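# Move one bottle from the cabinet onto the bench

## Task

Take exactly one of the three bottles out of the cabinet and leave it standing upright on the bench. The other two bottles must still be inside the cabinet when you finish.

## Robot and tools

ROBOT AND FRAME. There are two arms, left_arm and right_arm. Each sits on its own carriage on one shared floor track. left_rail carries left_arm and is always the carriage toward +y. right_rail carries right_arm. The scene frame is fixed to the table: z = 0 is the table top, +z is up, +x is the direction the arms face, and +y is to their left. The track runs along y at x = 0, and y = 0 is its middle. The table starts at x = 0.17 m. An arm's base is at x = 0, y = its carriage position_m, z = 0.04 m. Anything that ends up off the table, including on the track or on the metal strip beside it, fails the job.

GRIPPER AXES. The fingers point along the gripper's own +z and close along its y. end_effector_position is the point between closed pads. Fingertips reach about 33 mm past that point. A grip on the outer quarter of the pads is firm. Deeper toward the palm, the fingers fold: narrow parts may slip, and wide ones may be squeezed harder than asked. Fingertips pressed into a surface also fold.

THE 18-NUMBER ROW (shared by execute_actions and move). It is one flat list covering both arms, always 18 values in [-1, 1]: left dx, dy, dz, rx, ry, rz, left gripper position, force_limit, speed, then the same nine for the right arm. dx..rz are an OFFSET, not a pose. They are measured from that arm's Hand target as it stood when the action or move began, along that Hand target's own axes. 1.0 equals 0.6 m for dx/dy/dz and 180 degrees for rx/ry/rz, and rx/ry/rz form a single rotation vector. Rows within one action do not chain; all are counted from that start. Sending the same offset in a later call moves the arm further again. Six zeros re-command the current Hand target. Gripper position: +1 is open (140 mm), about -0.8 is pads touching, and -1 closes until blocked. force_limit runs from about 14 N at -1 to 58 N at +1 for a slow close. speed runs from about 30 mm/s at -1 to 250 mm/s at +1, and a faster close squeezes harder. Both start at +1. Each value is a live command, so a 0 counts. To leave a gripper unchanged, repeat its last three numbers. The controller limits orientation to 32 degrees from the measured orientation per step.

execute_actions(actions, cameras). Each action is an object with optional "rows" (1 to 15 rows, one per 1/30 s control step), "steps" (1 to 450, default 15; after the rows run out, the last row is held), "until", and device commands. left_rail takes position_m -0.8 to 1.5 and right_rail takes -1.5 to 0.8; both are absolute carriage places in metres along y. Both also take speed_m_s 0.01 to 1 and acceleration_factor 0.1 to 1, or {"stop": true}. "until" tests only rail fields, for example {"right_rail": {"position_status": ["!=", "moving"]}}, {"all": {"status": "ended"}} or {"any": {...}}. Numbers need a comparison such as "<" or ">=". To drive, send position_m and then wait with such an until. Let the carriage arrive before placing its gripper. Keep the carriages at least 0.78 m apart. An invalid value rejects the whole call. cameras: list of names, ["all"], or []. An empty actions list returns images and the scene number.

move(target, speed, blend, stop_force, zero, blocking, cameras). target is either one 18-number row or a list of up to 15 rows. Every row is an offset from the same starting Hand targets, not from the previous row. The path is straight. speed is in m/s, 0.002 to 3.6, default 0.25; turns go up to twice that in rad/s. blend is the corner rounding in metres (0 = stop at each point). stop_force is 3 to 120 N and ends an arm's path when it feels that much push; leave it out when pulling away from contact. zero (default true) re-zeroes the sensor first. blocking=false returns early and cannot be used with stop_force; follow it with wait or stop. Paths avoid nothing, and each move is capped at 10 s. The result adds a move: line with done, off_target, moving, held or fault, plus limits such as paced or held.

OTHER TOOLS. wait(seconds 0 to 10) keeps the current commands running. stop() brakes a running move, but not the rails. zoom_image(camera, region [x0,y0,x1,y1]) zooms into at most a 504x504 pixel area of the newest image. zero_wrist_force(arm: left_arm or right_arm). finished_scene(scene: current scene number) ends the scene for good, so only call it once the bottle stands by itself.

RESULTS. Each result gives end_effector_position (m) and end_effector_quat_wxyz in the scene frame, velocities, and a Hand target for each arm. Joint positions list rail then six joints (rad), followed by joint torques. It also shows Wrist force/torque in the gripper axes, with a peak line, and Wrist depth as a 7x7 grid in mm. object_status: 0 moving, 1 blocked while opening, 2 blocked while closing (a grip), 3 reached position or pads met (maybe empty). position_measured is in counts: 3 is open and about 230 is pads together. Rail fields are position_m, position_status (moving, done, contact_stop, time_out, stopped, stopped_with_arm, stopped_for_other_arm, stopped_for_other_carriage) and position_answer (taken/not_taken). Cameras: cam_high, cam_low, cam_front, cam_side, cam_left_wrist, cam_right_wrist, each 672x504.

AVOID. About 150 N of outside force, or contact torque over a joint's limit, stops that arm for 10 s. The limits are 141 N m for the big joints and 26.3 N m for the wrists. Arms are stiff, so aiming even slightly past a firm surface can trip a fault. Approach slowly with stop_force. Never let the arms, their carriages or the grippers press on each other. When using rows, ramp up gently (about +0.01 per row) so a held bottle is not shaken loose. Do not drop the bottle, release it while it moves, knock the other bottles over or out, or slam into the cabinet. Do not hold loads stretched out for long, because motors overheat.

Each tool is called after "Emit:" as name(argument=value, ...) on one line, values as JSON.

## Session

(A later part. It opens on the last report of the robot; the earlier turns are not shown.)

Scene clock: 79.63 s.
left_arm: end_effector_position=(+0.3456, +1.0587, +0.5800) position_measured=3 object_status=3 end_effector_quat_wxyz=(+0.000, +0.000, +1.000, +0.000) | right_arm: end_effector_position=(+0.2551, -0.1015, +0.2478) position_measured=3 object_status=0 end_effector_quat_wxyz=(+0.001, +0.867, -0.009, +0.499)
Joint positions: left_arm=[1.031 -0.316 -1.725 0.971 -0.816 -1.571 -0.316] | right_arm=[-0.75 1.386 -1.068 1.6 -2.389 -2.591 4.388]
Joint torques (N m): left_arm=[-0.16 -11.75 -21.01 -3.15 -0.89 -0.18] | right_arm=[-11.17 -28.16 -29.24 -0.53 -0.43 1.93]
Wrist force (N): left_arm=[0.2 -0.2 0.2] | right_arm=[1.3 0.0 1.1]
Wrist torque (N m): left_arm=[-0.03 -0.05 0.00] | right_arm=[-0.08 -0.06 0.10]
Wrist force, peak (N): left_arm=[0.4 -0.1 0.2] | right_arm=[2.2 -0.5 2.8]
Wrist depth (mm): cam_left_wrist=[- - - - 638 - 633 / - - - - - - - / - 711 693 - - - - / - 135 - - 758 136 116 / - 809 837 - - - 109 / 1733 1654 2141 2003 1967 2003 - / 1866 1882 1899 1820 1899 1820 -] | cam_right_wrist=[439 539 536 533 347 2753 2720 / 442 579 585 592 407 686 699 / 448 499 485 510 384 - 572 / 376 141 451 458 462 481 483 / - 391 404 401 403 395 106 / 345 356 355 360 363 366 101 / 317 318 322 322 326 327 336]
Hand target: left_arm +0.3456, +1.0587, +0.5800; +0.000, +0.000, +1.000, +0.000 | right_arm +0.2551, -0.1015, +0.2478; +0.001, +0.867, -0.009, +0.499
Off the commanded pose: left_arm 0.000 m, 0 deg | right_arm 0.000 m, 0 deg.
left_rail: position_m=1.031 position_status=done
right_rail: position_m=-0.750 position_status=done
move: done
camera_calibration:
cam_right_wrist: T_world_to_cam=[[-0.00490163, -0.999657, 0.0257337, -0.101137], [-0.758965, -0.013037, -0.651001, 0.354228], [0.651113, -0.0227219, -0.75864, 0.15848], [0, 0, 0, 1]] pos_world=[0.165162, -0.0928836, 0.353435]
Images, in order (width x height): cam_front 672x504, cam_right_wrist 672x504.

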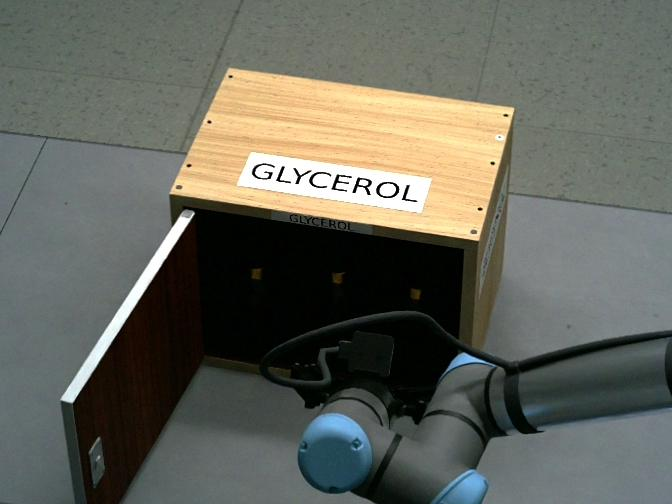

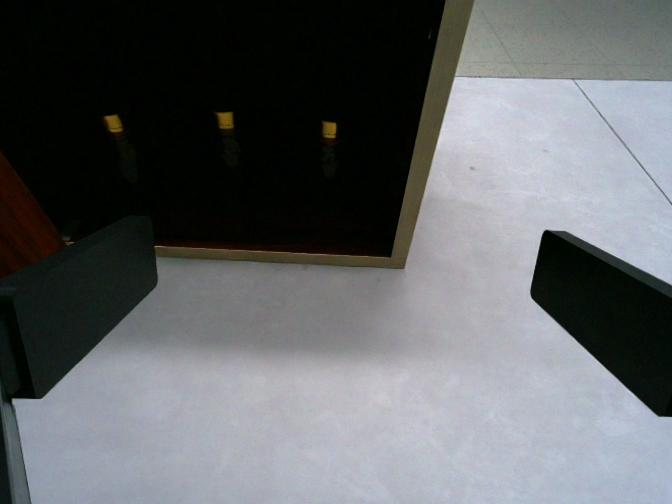

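Emit:
move(target=[0,0,0,0,0,0,1,1,1,-0.124,-0.012,0.312,0,0,0,0.43,0.5,0], speed=0.2, cameras=["cam_right_wrist","cam_front","cam_side"])

Emit:
zoom_image(camera="cam_right_wrist", region=[100, 0, 560, 300])

Scene clock: 82.63 s.
left_arm: end_effector_position=(+0.3456, +1.0587, +0.5800) position_measured=3 object_status=3 end_effector_quat_wxyz=(+0.000, +0.000, +1.000, +0.000) | right_arm: end_effector_position=(+0.3796, -0.0953, +0.0896) position_measured=75 object_status=3 end_effector_quat_wxyz=(+0.001, +0.867, -0.009, +0.499) end_effector_velocity=(+0.000, +0.000, -0.003) end_effector_angular_velocity=(-0.003, +0.000, +0.002)
Joint positions: left_arm=[1.031 -0.316 -1.725 0.971 -0.816 -1.571 -0.316] | right_arm=[-0.75 1.203 -0.747 1.605 -2.967 -2.516 4.085]
Joint velocities: left_arm=[within noise] | right_arm=[0 0 0.005 -0.001 -0.004 0 -0.002]
Joint torques (N m): left_arm=[-0.25 -11.49 -21.76 -3.13 -0.89 -0.21] | right_arm=[-12.25 -33.95 -23.38 -5.29 0.85 -1.68]
Wrist force (N): left_arm=[0.3 0.0 0.1] | right_arm=[1.5 0.1 0.7]
Wrist torque (N m): left_arm=[-0.01 -0.07 0.00] | right_arm=[-0.06 -0.14 0.22]
Wrist force, peak (N): left_arm=[0.4 0.0 -0.2] | right_arm=[0.7 0.3 2.3]
Wrist depth (mm): cam_left_wrist=[- - - 620 646 - 644 / - 668 - 638 - - 672 / - 723 - - - - - / - 135 - 783 - 135 121 / - - - - - 815 109 / - 1582 1775 - 2003 1850 - / 1866 1882 1820 1654 1882 1866 -] | cam_right_wrist=[391 240 405 241 343 162 481 / 315 286 323 263 319 185 389 / 269 274 277 273 272 294 319 / 247 113 245 250 248 146 269 / - 100 224 228 228 108 86 / - 198 199 201 202 204 - / - 177 178 179 181 182 -]
Hand target: left_arm +0.3456, +1.0587, +0.5800; +0.000, +0.000, +1.000, +0.000 | right_arm +0.3797, -0.0953, +0.0895; +0.001, +0.867, -0.009, +0.499
Off the commanded pose: left_arm 0.000 m, 0 deg | right_arm 0.000 m, 0 deg.
left_rail: position_m=1.031 position_status=done
right_rail: position_m=-0.750 position_status=done
move: done
camera_calibration:
cam_right_wrist: T_world_to_cam=[[-0.00496689, -0.999655, 0.0258094, -0.0902541], [-0.758965, -0.0130367, -0.651, 0.345812], [0.651112, -0.0228219, -0.758639, -0.0424685], [0, 0, 0, 1]] pos_world=[0.289663, -0.0866839, 0.195235]
Images, in order (width x height): cam_front 672x504, cam_side 672x504, cam_right_wrist 672x504.

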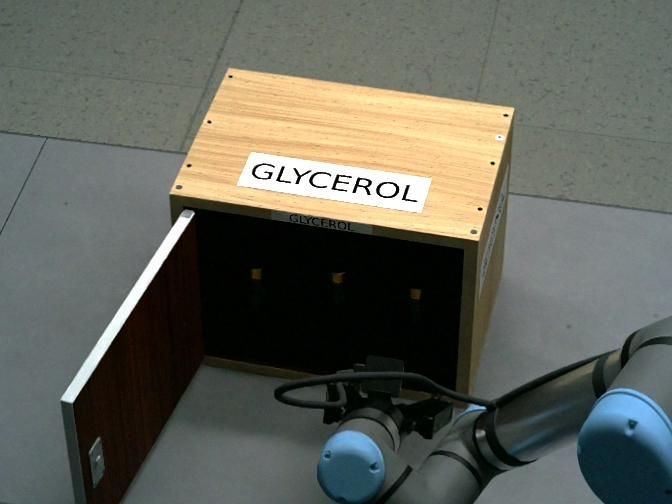

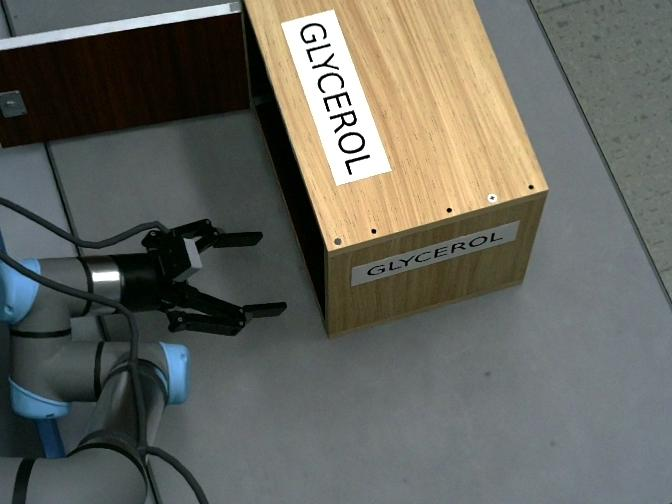

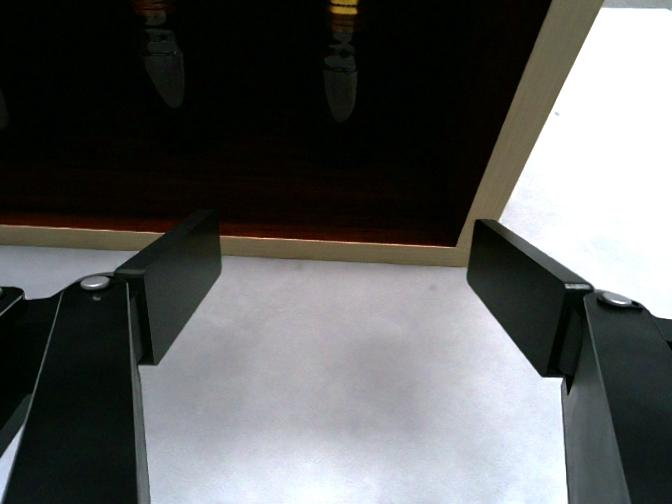

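Scaled by 1.096.

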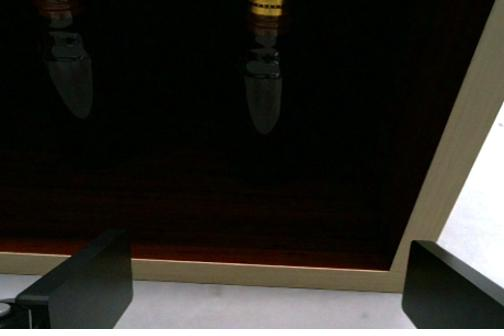

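Emit:
move(target=[[0,0,0,0,0,0,1,1,1,-0.0404,0,0.0233,0,0,0,0.43,0.5,0],[0,0,0,0,0,0,1,1,1,0.0655,-0.0035,0.2067,0,0,0,0.43,0.5,0]], speed=0.08, stop_force=6, cameras=["cam_right_wrist","cam_front"])

Emit:
zoom_image(camera="cam_right_wrist", region=[100, 0, 560, 300])

Scene clock: 87.83 s.
left_arm: end_effector_position=(+0.3456, +1.0587, +0.5800) position_measured=3 object_status=3 end_effector_quat_wxyz=(+0.000, +0.000, +1.000, +0.000) | right_arm: end_effector_position=(+0.4901, -0.0956, +0.0614) position_measured=75 object_status=3 end_effector_quat_wxyz=(+0.001, +0.867, -0.009, +0.499)
Joint positions: left_arm=[1.031 -0.316 -1.725 0.971 -0.816 -1.571 -0.316] | right_arm=[-0.75 1.053 -0.619 1.47 -3.116 -2.43 3.888]
Joint torques (N m): left_arm=[0.3 -12.14 -21.35 -3.11 -0.89 -0.13] | right_arm=[11.92 -62 -11.9 -0.73 -3.72 2.04]
Wrist force (N): left_arm=[0.2 -0.2 0.0] | right_arm=[1.4 0.4 1.0]
Wrist torque (N m): left_arm=[-0.05 -0.05 0.00] | right_arm=[-0.02 -0.12 0.12]
Wrist force, peak (N): left_arm=[0.3 -0.5 -0.1] | right_arm=[-6.4 -0.7 -15.8]
Wrist depth (mm): cam_left_wrist=[- - - 629 624 - 637 / - 627 - 687 - 624 635 / - - 702 - - - - / - 135 - - - 136 - / - 809 850 - - 818 - / - 1761 1733 1850 1719 1642 - / 1835 1915 1835 1899 1835 1985 -] | cam_right_wrist=[143 316 315 123 298 170 113 / 147 258 282 - 262 169 112 / 168 184 233 - 231 164 106 / 195 119 193 192 201 135 109 / - 100 172 174 175 108 86 / - 159 159 158 161 159 - / - 152 153 154 155 159 -]
Hand target: left_arm +0.3456, +1.0587, +0.5800; +0.000, +0.000, +1.000, +0.000 | right_arm +0.4901, -0.0956, +0.0614; +0.001, +0.867, -0.009, +0.499 (not the last commanded pose)
Off the commanded pose: left_arm 0.000 m, 0 deg | right_arm 0.017 m, 0 deg.
left_rail: position_m=1.031 position_status=done
right_rail: position_m=-0.750 position_status=done
move: contact (right_arm); path passed 1 of 2 targets
camera_calibration:
cam_right_wrist: T_world_to_cam=[[-0.00532456, -0.999654, 0.025765, -0.0891255], [-0.758965, -0.0127365, -0.651007, 0.411418], [0.651109, -0.0230211, -0.758635, -0.135899], [0, 0, 0, 1]] pos_world=[0.400263, -0.0869832, 0.167035]
Images, in order (width x height): cam_front 672x504, cam_right_wrist 672x504.

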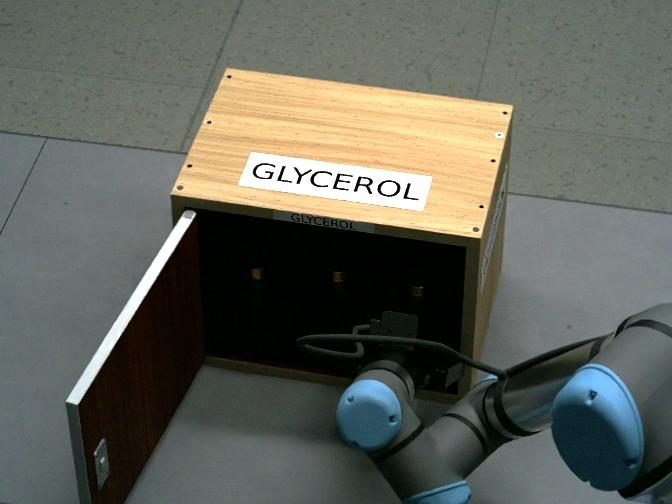

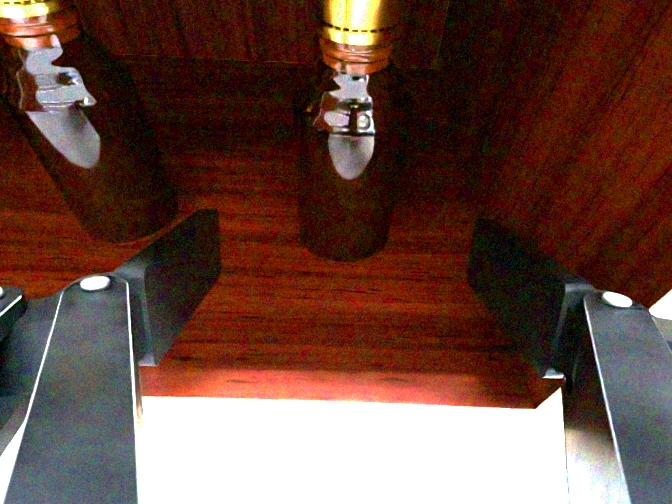

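Scaled by 1.096.

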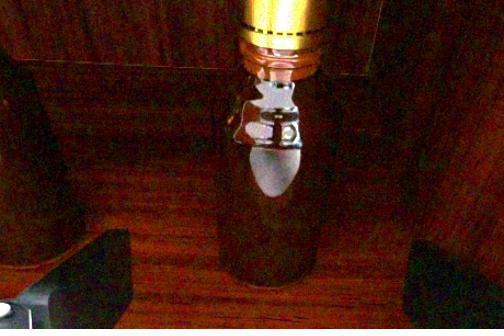

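Emit:
move(target=[0,0,0,0,0,0,1,1,1,-0.0333,0,-0.0577,0,0,0,0.05,0.5,0], speed=0.08)

Emit:
move(target=[0,0,0,0,0,0,1,1,1,0.0625,0,0.1082,0,0,0,0.05,0.5,0], speed=0.04, stop_force=4, cameras=["cam_right_wrist","cam_front","cam_side"])

Scene clock: 89.70 s.
left_arm: end_effector_position=(+0.3456, +1.0587, +0.5800) position_measured=3 object_status=3 end_effector_quat_wxyz=(+0.000, +0.000, +1.000, +0.000) | right_arm: end_effector_position=(+0.4504, -0.0949, +0.0615) position_measured=123 object_status=3 end_effector_quat_wxyz=(+0.001, +0.867, -0.009, +0.499)
Joint positions: left_arm=[1.031 -0.316 -1.725 0.971 -0.816 -1.571 -0.316] | right_arm=[-0.75 1.106 -0.648 1.523 -3.09 -2.462 3.953]
Joint torques (N m): left_arm=[-0.73 -11.4 -21.98 -3.11 -0.88 -0.06] | right_arm=[12.62 -61.2 -11.11 -0.4 -3.79 1.78]
Wrist force (N): left_arm=[0.1 -0.2 0.0] | right_arm=[1.4 0.1 0.7]
Wrist torque (N m): left_arm=[-0.04 -0.03 0.00] | right_arm=[-0.05 -0.13 0.11]
Wrist force, peak (N): left_arm=[0.2 -0.4 0.0] | right_arm=[2.2 0.4 1.7]
Wrist depth (mm): cam_left_wrist=[- 600 - 629 - - - / - - - - - - - / - - - 695 - - - / - 135 - - - 137 114 / - - - 788 - - - / - 1654 1967 - 850 1642 - / - 1790 2079 1605 1706 1719 -] | cam_right_wrist=[169 180 340 - 333 170 113 / 264 195 284 - 278 167 112 / 228 216 234 221 238 165 124 / 200 203 153 200 167 156 223 / - - 182 184 183 94 90 / - - 170 172 173 - 76 / - - 153 154 156 - -]
Hand target: left_arm +0.3456, +1.0587, +0.5800; +0.000, +0.000, +1.000, +0.000 | right_arm +0.4502, -0.0949, +0.0615; +0.001, +0.867, -0.009, +0.499
Off the commanded pose: left_arm 0.000 m, 0 deg | right_arm 0.000 m, 0 deg.
left_rail: position_m=1.031 position_status=done
right_rail: position_m=-0.750 position_status=done
move: done

Scene clock: 92.70 s.
left_arm: end_effector_position=(+0.3456, +1.0587, +0.5800) position_measured=3 object_status=3 end_effector_quat_wxyz=(+0.000, +0.000, +1.000, +0.000) | right_arm: end_effector_position=(+0.5251, -0.0962, +0.0613) position_measured=123 object_status=3 end_effector_quat_wxyz=(+0.001, +0.867, -0.009, +0.499)
Joint positions: left_arm=[1.031 -0.316 -1.725 0.971 -0.816 -1.571 -0.316] | right_arm=[-0.75 1.009 -0.591 1.418 -3.128 -2.401 3.838]
Joint torques (N m): left_arm=[-0.14 -11.72 -21.35 -3.18 -0.89 -0.19] | right_arm=[-12.83 -39.52 -24.94 -5.2 1.19 -1.46]
Wrist force (N): left_arm=[0.2 0.0 -0.1] | right_arm=[1.5 0.6 1.1]
Wrist torque (N m): left_arm=[-0.01 -0.04 0.00] | right_arm=[0.04 -0.14 0.22]
Wrist force, peak (N): left_arm=[0.5 0.0 0.0] | right_arm=[2.1 0.7 1.6]
Wrist depth (mm): cam_left_wrist=[- - - 607 - - - / 603 - - - - - 672 / - - - - - - 662 / - 135 - 824 - 137 115 / - - - 812 - - 109 / - 1693 1761 2003 1571 - - / 1850 1835 1866 1866 1967 1882 -] | cam_right_wrist=[284 284 282 95 266 171 114 / 137 277 283 113 269 169 112 / 134 230 233 118 228 166 107 / 149 176 152 - 147 153 110 / - - 164 169 170 94 90 / - - 152 153 155 - 76 / - - 137 137 138 - -]
Hand target: left_arm +0.3456, +1.0587, +0.5800; +0.000, +0.000, +1.000, +0.000 | right_arm +0.5251, -0.0962, +0.0613; +0.001, +0.867, -0.009, +0.499
Off the commanded pose: left_arm 0.000 m, 0 deg | right_arm 0.000 m, 0 deg.
left_rail: position_m=1.031 position_status=done
right_rail: position_m=-0.750 position_status=done
move: done
camera_calibration:
cam_right_wrist: T_world_to_cam=[[-0.00532456, -0.999654, 0.025765, -0.089439], [-0.758965, -0.0127365, -0.651007, 0.437976], [0.651109, -0.0230211, -0.758635, -0.158699], [0, 0, 0, 1]] pos_world=[0.435263, -0.0874832, 0.167035]
Images, in order (width x height): cam_front 672x504, cam_side 672x504, cam_right_wrist 672x504.

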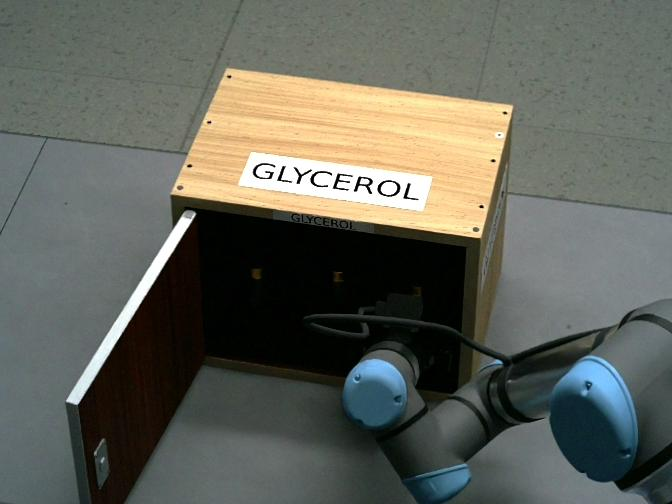

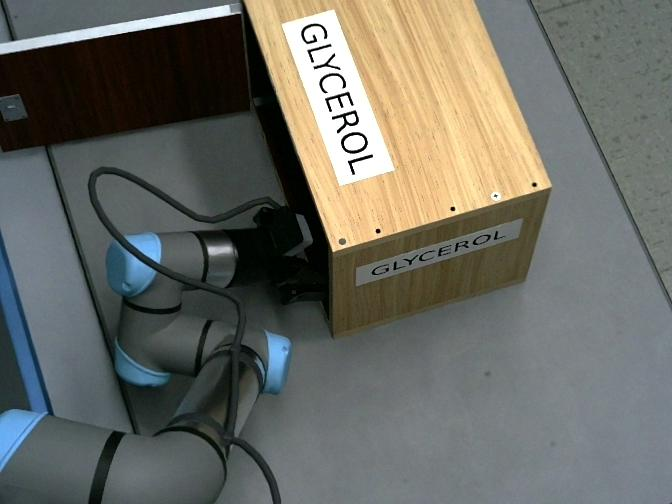

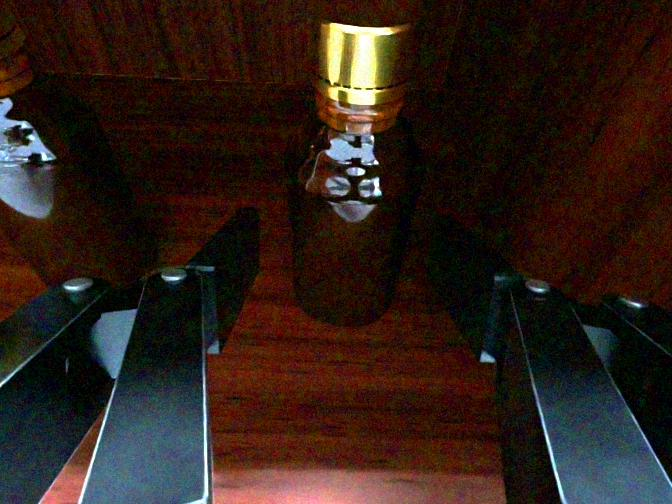

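Emit:
execute_actions(actions=[{"rows":[[0,0,0,0,0,0,1,1,1,0,0,0,0,0,0,-1,0,-1]],"steps":100}], cameras=["cam_right_wrist"])

Scene clock: 98.20 s.
left_arm: end_effector_position=(+0.3456, +1.0587, +0.5800) position_measured=3 object_status=3 end_effector_quat_wxyz=(+0.000, +0.000, +1.000, +0.000) | right_arm: end_effector_position=(+0.5251, -0.0962, +0.0613) position_measured=163 object_status=2 end_effector_quat_wxyz=(+0.001, +0.867, -0.009, +0.499)
Joint positions: left_arm=[1.031 -0.316 -1.725 0.971 -0.816 -1.571 -0.316] | right_arm=[-0.75 1.009 -0.591 1.418 -3.128 -2.401 3.838]
Joint torques (N m): left_arm=[0.31 -12.22 -21.6 -3.23 -0.89 -0.12] | right_arm=[-4.01 -39.21 -12.09 -0.31 1.06 0.69]
Wrist force (N): left_arm=[0.3 -0.1 0.0] | right_arm=[5.4 1.1 -4.7]
Wrist torque (N m): left_arm=[-0.03 -0.06 0.01] | right_arm=[-0.09 -0.19 0.11]
Wrist force, peak (N): left_arm=[0.5 -0.3 -0.1] | right_arm=[5.7 1.0 -5.0]
Wrist depth (mm): cam_left_wrist=[600 - - - - - - / 680 658 - - - - - / 714 - - - - 658 666 / - 126 756 - 763 144 115 / - - - - - - - / - - 1761 1680 1967 1761 - / 1761 1882 1747 1850 1882 1899 -] | cam_right_wrist=[284 283 282 96 265 171 114 / 137 278 282 101 263 169 113 / 134 230 233 - 230 165 107 / 152 177 137 - 146 163 110 / - 87 82 170 131 92 97 / - - 64 153 - - - / - - 137 138 - - -]
Hand target: left_arm +0.3456, +1.0587, +0.5800; +0.000, +0.000, +1.000, +0.000 | right_arm +0.5251, -0.0962, +0.0613; +0.001, +0.867, -0.009, +0.499
Off the commanded pose: left_arm 0.000 m, 0 deg | right_arm 0.000 m, 0 deg.
left_rail: position_m=1.031 position_status=done
right_rail: position_m=-0.750 position_status=done
camera_calibration:
cam_right_wrist: T_world_to_cam=[[-0.00532456, -0.999654, 0.025765, -0.089439], [-0.758965, -0.0127365, -0.651007, 0.437976], [0.651109, -0.0230211, -0.758635, -0.158699], [0, 0, 0, 1]] pos_world=[0.435263, -0.0874832, 0.167035]
Images, in order (width x height): cam_right_wrist 672x504.

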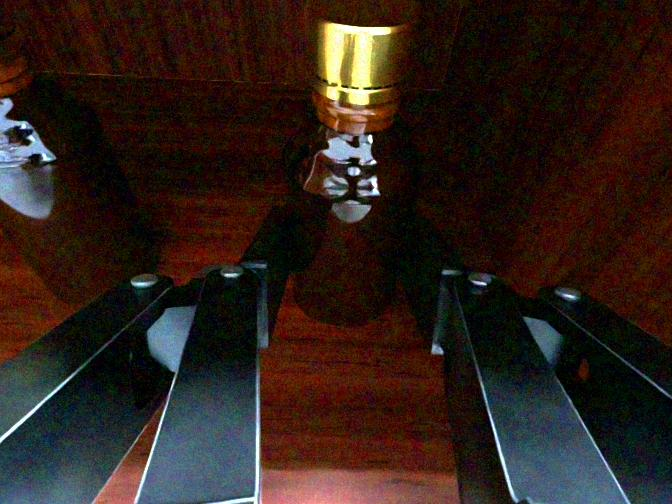

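Emit:
move(target=[0,0,0,0,0,0,1,1,1,0.0433,0,-0.025,0,0,0,-1,0,-1], speed=0.04, cameras=["cam_right_wrist"])

Scene clock: 99.87 s.
left_arm: end_effector_position=(+0.3456, +1.0587, +0.5800) position_measured=3 object_status=3 end_effector_quat_wxyz=(+0.000, +0.000, +1.000, +0.000) | right_arm: end_effector_position=(+0.5252, -0.0964, +0.0911) position_measured=163 object_status=2 end_effector_quat_wxyz=(+0.001, +0.867, -0.009, +0.499)
Joint positions: left_arm=[1.031 -0.316 -1.725 0.971 -0.816 -1.571 -0.316] | right_arm=[-0.75 1.009 -0.643 1.425 -3.084 -2.401 3.838]
Joint torques (N m): left_arm=[0.29 -11.03 -21.82 -3.18 -1.06 -0.13] | right_arm=[-12.74 -63.3 -13.92 -1.03 0.68 1.15]
Wrist force (N): left_arm=[0.0 -0.1 0.1] | right_arm=[-0.7 0.7 2.6]
Wrist torque (N m): left_arm=[-0.03 0.00 0.00] | right_arm=[0.08 -0.20 0.22]
Wrist force, peak (N): left_arm=[0.4 -0.1 0.2] | right_arm=[5.5 1.0 -5.3]
Wrist depth (mm): cam_left_wrist=[- - - 620 - - - / - - - - 633 - - / - - - - - - - / - 136 - - - 145 - / - 794 809 - - - - / - 1733 1693 1560 - 1747 - / 1850 1899 1835 1866 1899 2323 -] | cam_right_wrist=[285 283 282 96 266 171 113 / 307 314 314 109 262 168 112 / 144 274 278 - 253 165 107 / 153 176 124 - 157 163 110 / - 87 82 199 131 92 96 / - - 174 183 - - - / - - 164 164 - - -]
Hand target: left_arm +0.3456, +1.0587, +0.5800; +0.000, +0.000, +1.000, +0.000 | right_arm +0.5252, -0.0964, +0.0913; +0.001, +0.867, -0.009, +0.499
Off the commanded pose: left_arm 0.000 m, 0 deg | right_arm 0.000 m, 0 deg.
left_rail: position_m=1.031 position_status=done
right_rail: position_m=-0.750 position_status=done
move: done
camera_calibration:
cam_right_wrist: T_world_to_cam=[[-0.00517312, -0.999651, 0.0258955, -0.0905962], [-0.758967, -0.0129363, -0.651001, 0.457289], [0.651109, -0.0230215, -0.758635, -0.136175], [0, 0, 0, 1]] pos_world=[0.435263, -0.087784, 0.196735]
Images, in order (width x height): cam_right_wrist 672x504.

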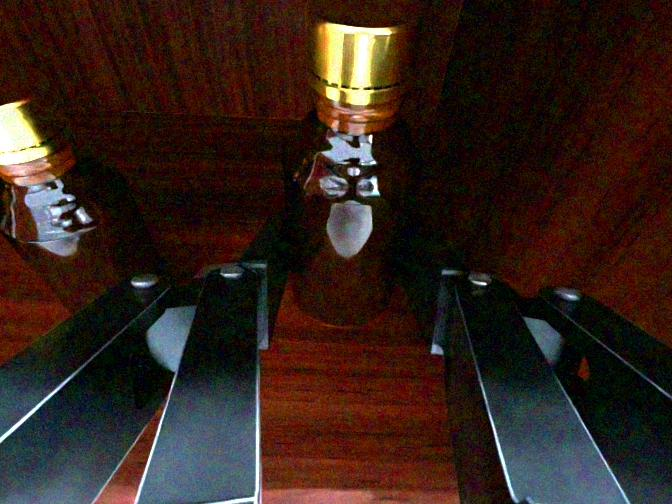

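Emit:
move(target=[[0,0,0,0,0,0,1,1,1,-0.1208,0.0042,-0.2093,0,0,0,-1,0,-1],[0,0,0,0,0,0,1,1,1,-0.1153,0.404,-0.2045,0,0,0,-1,0,-1]], speed=[0.08,0.12], cameras=["cam_right_wrist","cam_front","cam_side"])

Scene clock: 105.00 s.
left_arm: end_effector_position=(+0.3456, +1.0587, +0.5800) position_measured=3 object_status=3 end_effector_quat_wxyz=(+0.000, +0.000, +1.000, +0.000) | right_arm: end_effector_position=(+0.3802, -0.3362, +0.0914) position_measured=163 object_status=2 end_effector_quat_wxyz=(+0.001, +0.867, -0.009, +0.499)
Joint positions: left_arm=[1.031 -0.316 -1.725 0.971 -0.816 -1.571 -0.316] | right_arm=[-0.75 0.997 -0.992 2.292 -3.612 -2.392 3.825]
Joint torques (N m): left_arm=[0.25 -11.4 -22.13 -3.04 -1.04 -0.2] | right_arm=[-12.86 -43.58 -3.38 -5.79 0.8 -1.64]
Wrist force (N): left_arm=[0.4 -0.2 0.1] | right_arm=[-1.0 0.2 2.3]
Wrist torque (N m): left_arm=[-0.04 -0.08 0.00] | right_arm=[-0.04 -0.16 0.21]
Wrist force, peak (N): left_arm=[0.3 -0.4 0.1] | right_arm=[-0.5 0.3 3.6]
Wrist depth (mm): cam_left_wrist=[- 622 624 - 624 637 - / - - - - - - - / - - - 700 709 695 - / - 135 674 780 783 137 - / - 774 - 824 780 - - / 1761 1882 1761 877 812 1582 - / 1850 1882 1882 1882 1899 1882 -] | cam_right_wrist=[218 308 468 95 468 503 2624 / 220 312 374 109 382 386 384 / 223 293 306 119 316 318 322 / 248 260 124 134 133 270 273 / - 87 82 221 132 92 237 / - - 193 203 - - - / - - 181 182 - - -]
Hand target: left_arm +0.3456, +1.0587, +0.5800; +0.000, +0.000, +1.000, +0.000 | right_arm +0.3802, -0.3363, +0.0914; +0.001, +0.867, -0.009, +0.499
Off the commanded pose: left_arm 0.000 m, 0 deg | right_arm 0.000 m, 0 deg.
left_rail: position_m=1.031 position_status=done
right_rail: position_m=-0.750 position_status=done
move: done
camera_calibration:
cam_right_wrist: T_world_to_cam=[[-0.00538981, -0.999652, 0.0258407, -0.330996], [-0.758966, -0.0127362, -0.651006, 0.344398], [0.651108, -0.023121, -0.758633, -0.0470897], [0, 0, 0, 1]] pos_world=[0.290263, -0.327583, 0.197035]
Images, in order (width x height): cam_front 672x504, cam_side 672x504, cam_right_wrist 672x504.

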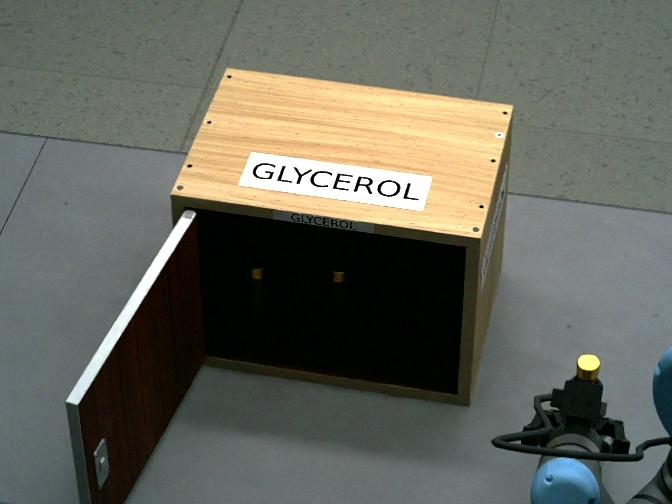

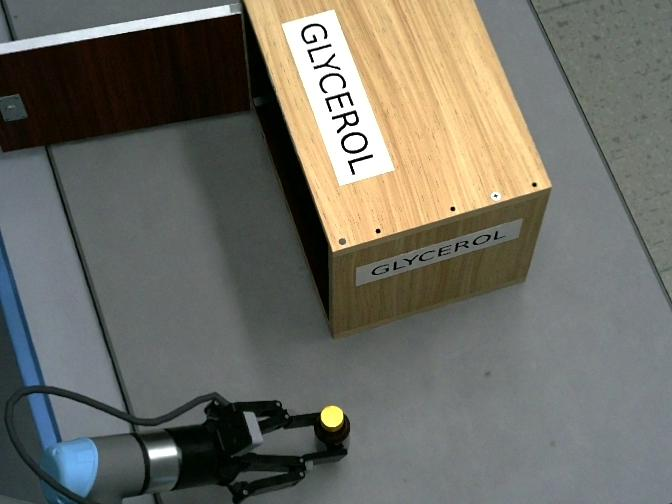

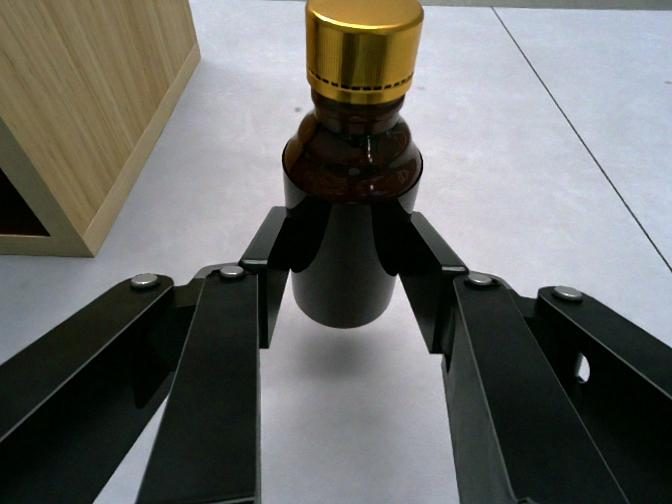

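Emit:
move(target=[0,0,0,0,0,0,1,1,1,-0.0765,0,0.0442,0,0,0,-1,0,-1], speed=0.02, stop_force=3, cameras=["cam_right_wrist"])

Scene clock: 108.93 s.
left_arm: end_effector_position=(+0.3456, +1.0587, +0.5800) position_measured=3 object_status=3 end_effector_quat_wxyz=(+0.000, +0.000, +1.000, +0.000) | right_arm: end_effector_position=(+0.3800, -0.3359, +0.0428) position_measured=163 object_status=2 end_effector_quat_wxyz=(+0.001, +0.867, -0.009, +0.499)
Joint positions: left_arm=[1.031 -0.316 -1.725 0.971 -0.816 -1.571 -0.316] | right_arm=[-0.75 0.997 -0.844 2.274 -3.741 -2.393 3.825]
Joint torques (N m): left_arm=[0.31 -11.42 -21.53 -3.22 -1.03 -0.06] | right_arm=[-2.96 -46.19 -0.93 -1.39 -1.91 -0.21]
Wrist force (N): left_arm=[0.3 -0.1 0.1] | right_arm=[-0.1 1.6 2.4]
Wrist torque (N m): left_arm=[-0.01 -0.06 0.00] | right_arm=[0.26 -0.35 0.09]
Wrist force, peak (N): left_arm=[0.4 -0.1 0.3] | right_arm=[16.5 -0.8 -10.0]
Wrist depth (mm): cam_left_wrist=[- 603 - - 624 631 - / - - - 668 - - 670 / - - 735 - 702 - - / - 136 - - - 144 730 / - - 794 - 830 - - / - 1680 1820 1790 1733 949 - / 1820 1932 1899 1950 1899 1850 -] | cam_right_wrist=[218 290 354 95 354 381 384 / 220 272 282 110 291 295 297 / 216 230 233 - 240 242 244 / 195 196 135 136 141 204 207 / - 87 82 168 132 92 179 / - - 63 154 154 - - / - - - 137 - - -]
Hand target: left_arm +0.3456, +1.0587, +0.5800; +0.000, +0.000, +1.000, +0.000 | right_arm +0.3800, -0.3360, +0.0428; +0.001, +0.867, -0.009, +0.499 (not the last commanded pose)
Off the commanded pose: left_arm 0.000 m, 0 deg | right_arm 0.004 m, 0 deg.
left_rail: position_m=1.031 position_status=done
right_rail: position_m=-0.750 position_status=done
move: contact (right_arm)
camera_calibration:
cam_right_wrist: T_world_to_cam=[[-0.00531721, -0.999654, 0.0257659, -0.329452], [-0.759149, -0.0127361, -0.650792, 0.312708], [0.650895, -0.0230206, -0.758818, -0.0837639], [0, 0, 0, 1]] pos_world=[0.290162, -0.327283, 0.148435]
Images, in order (width x height): cam_right_wrist 672x504.

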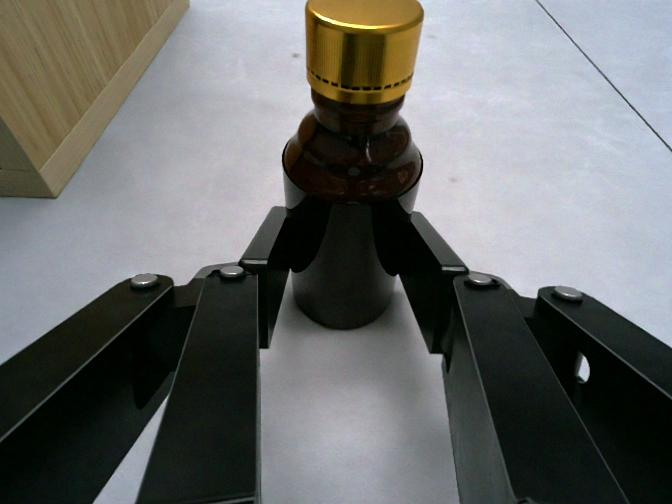

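Emit:
move(target=[0,0,0,0,0,0,1,1,1,-0.0014,0,0.0008,0,0,0,-1,0,-1], speed=0.01)

Emit:
move(target=[0,0,0,0,0,0,1,1,1,0,0,0,0,0,0,0.1,0,-1], speed=0.05, cameras=["cam_right_wrist"])

Scene clock: 109.80 s.
left_arm: end_effector_position=(+0.3456, +1.0587, +0.5800) position_measured=3 object_status=3 end_effector_quat_wxyz=(+0.000, +0.000, +1.000, +0.000) | right_arm: end_effector_position=(+0.3801, -0.3360, +0.0420) position_measured=163 object_status=2 end_effector_quat_wxyz=(+0.001, +0.867, -0.009, +0.499)
Joint positions: left_arm=[1.031 -0.316 -1.725 0.971 -0.816 -1.571 -0.316] | right_arm=[-0.75 0.997 -0.842 2.273 -3.743 -2.393 3.825]
Joint torques (N m): left_arm=[-0.27 -11.13 -21.47 -3.29 -1.17 -0.03] | right_arm=[-3.29 -7.41 -6.39 -0.65 1.01 -0.71]
Wrist force (N): left_arm=[0.4 -0.1 0.1] | right_arm=[23.0 0.1 -16.1]
Wrist torque (N m): left_arm=[-0.02 -0.08 0.00] | right_arm=[-0.13 -0.25 -0.31]
Wrist force, peak (N): left_arm=[0.4 -0.1 0.1] | right_arm=[23.0 0.1 -16.1]
Wrist depth (mm): cam_left_wrist=[- - 608 - - - - / - - - - - 678 - / - - 766 - 707 - 709 / - 135 - - 748 - - / - - - - 738 - 109 / - 1693 1680 2060 877 1733 - / - 1882 1882 1882 1790 1932 -] | cam_right_wrist=[219 307 358 95 355 378 382 / 220 272 295 - 290 296 298 / 215 231 232 - 238 242 243 / 195 196 135 - 135 210 207 / - 86 82 169 132 92 179 / - - 63 154 154 - - / - - - 137 - - -]
Hand target: left_arm +0.3456, +1.0587, +0.5800; +0.000, +0.000, +1.000, +0.000 | right_arm +0.3800, -0.3360, +0.0418; +0.001, +0.867, -0.009, +0.499
Off the commanded pose: left_arm 0.000 m, 0 deg | right_arm 0.000 m, 0 deg.
left_rail: position_m=1.031 position_status=done
right_rail: position_m=-0.750 position_status=done
move: done

Scene clock: 111.07 s.
left_arm: end_effector_position=(+0.3456, +1.0587, +0.5800) position_measured=3 object_status=3 end_effector_quat_wxyz=(+0.000, +0.000, +1.000, +0.000) | right_arm: end_effector_position=(+0.3800, -0.3360, +0.0418) position_measured=117 object_status=0 end_effector_quat_wxyz=(+0.001, +0.867, -0.009, +0.499)
Joint positions: left_arm=[1.031 -0.316 -1.725 0.971 -0.816 -1.571 -0.316] | right_arm=[-0.75 0.997 -0.841 2.273 -3.743 -2.393 3.825]
Joint torques (N m): left_arm=[0.15 -10.91 -21.56 -3.15 -0.99 -0.18] | right_arm=[0.26 -44.22 0.81 -5.21 -2.21 -0.45]
Wrist force (N): left_arm=[0.2 -0.2 0.0] | right_arm=[0.9 1.9 1.0]
Wrist torque (N m): left_arm=[-0.05 -0.04 0.00] | right_arm=[0.33 -0.03 0.09]
Wrist force, peak (N): left_arm=[0.3 -0.3 -0.1] | right_arm=[24.2 -0.2 -17.8]
Wrist depth (mm): cam_left_wrist=[- - - 613 - - 642 / - - - 658 - - - / 725 640 - - - - 707 / - 136 - - 753 - - / - - - 800 806 863 109 / - - 1805 1790 1617 870 100 / 1835 1775 1866 1866 1866 1866 -] | cam_right_wrist=[218 307 356 95 353 376 363 / 220 267 282 - 288 293 297 / 216 228 232 - 237 241 243 / 194 200 162 - 153 204 205 / - - 163 169 169 104 90 / - - 155 153 154 - 78 / - - 136 137 138 - -]
Hand target: left_arm +0.3456, +1.0587, +0.5800; +0.000, +0.000, +1.000, +0.000 | right_arm +0.3800, -0.3360, +0.0418; +0.001, +0.867, -0.009, +0.499
Off the commanded pose: left_arm 0.000 m, 0 deg | right_arm 0.000 m, 0 deg.
left_rail: position_m=1.031 position_status=done
right_rail: position_m=-0.750 position_status=done
move: done
camera_calibration:
cam_right_wrist: T_world_to_cam=[[-0.00538386, -0.999652, 0.0258431, -0.329417], [-0.759058, -0.012739, -0.650898, 0.312046], [0.651001, -0.0231208, -0.758725, -0.0846006], [0, 0, 0, 1]] pos_world=[0.290162, -0.327283, 0.147435]
Images, in order (width x height): cam_right_wrist 672x504.

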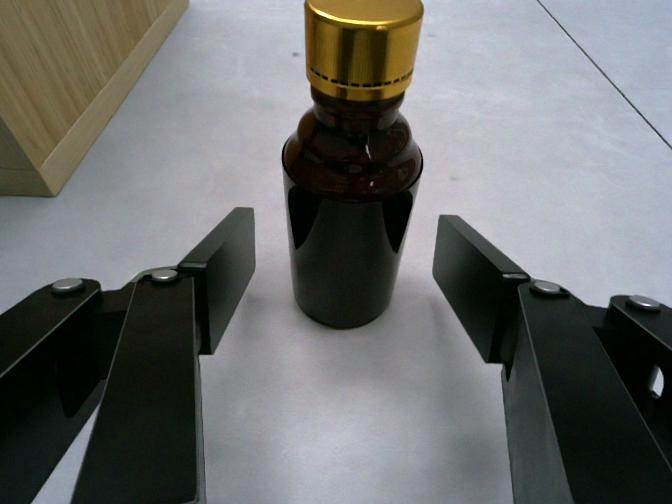

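Emit:
move(target=[[0,0,0,0,0,0,1,1,1,0,0,-0.2,0,0,0,0.1,0,-1],[0,0,0,0,0,0,1,1,1,0.383,0.1,-0.372,0,0,0,0.1,0,-1]], speed=[0.08,0.25], cameras=["cam_right_wrist","cam_side"])

Emit:
move(target=[-0.076,-0.6,0.383,0.1307,-0.3154,0.2263,-1,0,0,0,0,0,0,0,0,0.1,0,-1], speed=0.3, cameras=["cam_front","cam_high","cam_left_wrist"])

Scene clock: 116.10 s.
left_arm: end_effector_position=(+0.3456, +1.0587, +0.5800) position_measured=3 object_status=3 end_effector_quat_wxyz=(+0.000, +0.000, +1.000, +0.000) | right_arm: end_effector_position=(+0.3015, -0.3968, +0.3522) position_measured=117 object_status=3 end_effector_quat_wxyz=(+0.001, +0.867, -0.009, +0.499)
Joint positions: left_arm=[1.031 -0.316 -1.725 0.971 -0.816 -1.571 -0.316] | right_arm=[-0.75 1.099 -1.812 2.252 -2.662 -2.458 3.944]
Joint torques (N m): left_arm=[-0.4 -10.82 -22.21 -3.24 -1.26 -0.16] | right_arm=[-13.22 -22.83 -29.76 -0.84 1.02 2.06]
Wrist force (N): left_arm=[0.2 -0.2 0.2] | right_arm=[0.7 2.3 0.3]
Wrist torque (N m): left_arm=[-0.05 -0.05 0.00] | right_arm=[0.41 0.01 0.09]
Wrist force, peak (N): left_arm=[0.5 -0.2 0.0] | right_arm=[2.4 2.8 0.0]
Wrist depth (mm): cam_left_wrist=[627 - - 620 620 - 629 / - - 656 - 660 656 687 / - - 709 - - - 682 / - 127 - - - - 114 / - 812 - - - - 109 / - 1790 1549 866 1582 1805 - / - 1899 1915 1850 1899 1820 -] | cam_right_wrist=[369 438 2823 2934 2823 2859 3014 / 318 443 2323 2299 2299 2323 2323 / 331 447 769 746 724 751 684 / 533 424 164 596 153 113 656 / - - 496 526 135 103 90 / - - 453 466 465 - 78 / - - 409 420 426 - -]
Hand target: left_arm +0.3456, +1.0587, +0.5800; +0.000, +0.000, +1.000, +0.000 | right_arm +0.3015, -0.3968, +0.3522; +0.001, +0.867, -0.009, +0.499
Off the commanded pose: left_arm 0.000 m, 0 deg | right_arm 0.000 m, 0 deg.
left_rail: position_m=1.031 position_status=done
right_rail: position_m=-0.750 position_status=done
move: done
camera_calibration:
cam_right_wrist: T_world_to_cam=[[-0.00532088, -0.999654, 0.0257655, -0.398719], [-0.759057, -0.0127363, -0.6509, 0.453648], [0.651002, -0.0230208, -0.758727, 0.200708], [0, 0, 0, 1]] pos_world=[0.211562, -0.388183, 0.457835]
Images, in order (width x height): cam_side 672x504, cam_right_wrist 672x504.

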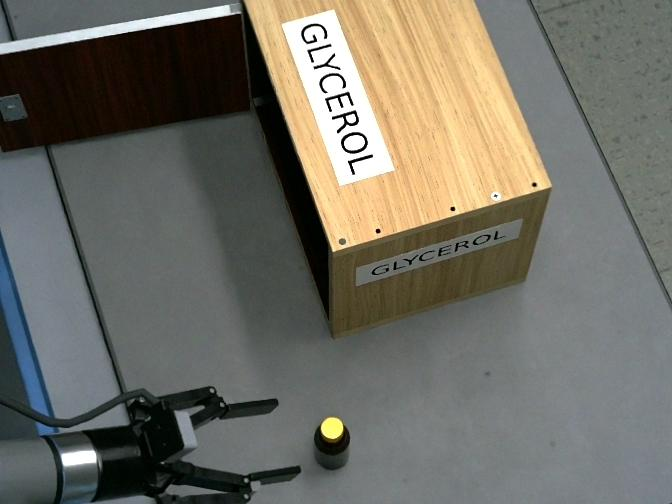

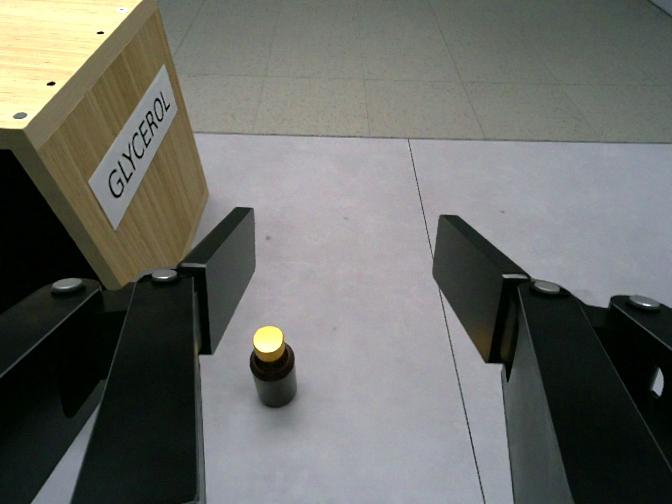

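Scene clock: 119.33 s.
left_arm: end_effector_position=(+0.3912, +0.6987, +0.3502) position_measured=233 object_status=3 end_effector_quat_wxyz=(+0.462, +0.331, +0.800, -0.191) | right_arm: end_effector_position=(+0.3015, -0.3968, +0.3522) position_measured=117 object_status=3 end_effector_quat_wxyz=(+0.001, +0.867, -0.009, +0.499)
Joint positions: left_arm=[1.031 -1.189 -2.082 2.48 -2.978 -1.224 -0.211] | right_arm=[-0.75 1.099 -1.812 2.252 -2.662 -2.458 3.944]
Joint torques (N m): left_arm=[10.19 4.85 -12.16 -5.72 -1.5 2.13] | right_arm=[-12.73 -21.87 -30.64 -0.66 1.02 1.98]
Wrist force (N): left_arm=[-1.0 -0.8 0.4] | right_arm=[0.9 2.4 0.6]
Wrist torque (N m): left_arm=[-0.14 0.18 -0.20] | right_arm=[0.43 -0.03 0.09]
Wrist force, peak (N): left_arm=[-0.3 -1.5 1.0] | right_arm=[0.6 2.6 1.0]
Wrist depth (mm): cam_left_wrist=[494 - 579 - 558 - 1506 / 485 587 670 - 702 2453 2003 / 488 560 704 3639 - 2696 2911 / - 582 656 108 101 - - / - - - - - - - / - - - - - - - / - - - - - - -] | cam_right_wrist=[369 439 3014 2823 2859 2896 2973 / 318 443 2276 2276 2299 2347 2299 / 332 482 697 743 729 734 748 / 540 420 163 - 152 609 611 / - - 142 505 511 103 94 / - - 451 467 469 - 78 / - - 415 418 420 - -]
Hand target: left_arm +0.3912, +0.6987, +0.3502; +0.462, +0.331, +0.800, -0.191 | right_arm +0.3015, -0.3968, +0.3522; +0.001, +0.867, -0.009, +0.499
Off the commanded pose: left_arm 0.000 m, 0 deg | right_arm 0.000 m, 0 deg.
left_rail: position_m=1.031 position_status=done
right_rail: position_m=-0.750 position_status=done
move: done
camera_calibration:
cam_left_wrist: T_world_to_cam=[[0.702374, 0.711731, -0.0104864, -0.760744], [0.124501, -0.108333, 0.986288, -0.31539], [0.700835, -0.694049, -0.164702, 0.410984], [0, 0, 0, 1]] pos_world=[0.285562, 0.792521, 0.370777]
Images, in order (width x height): cam_high 672x504, cam_front 672x504, cam_left_wrist 672x504.

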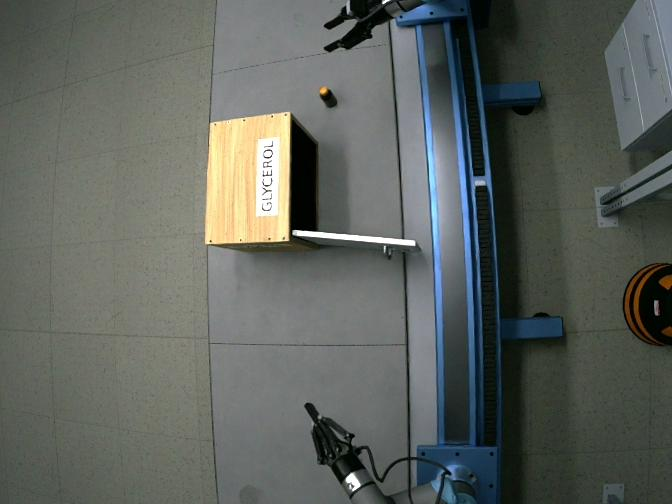

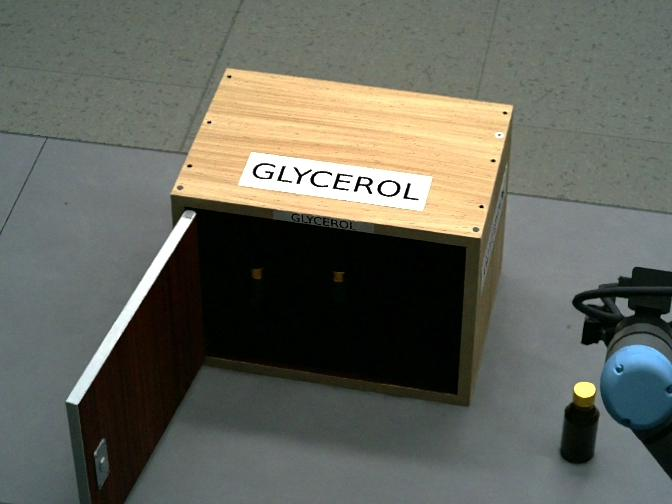

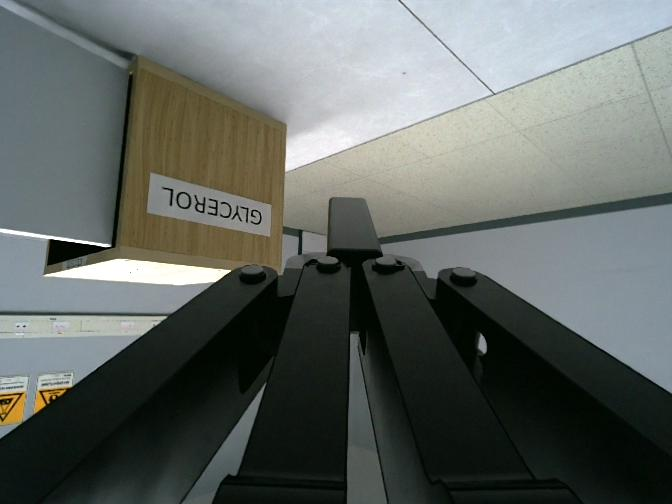

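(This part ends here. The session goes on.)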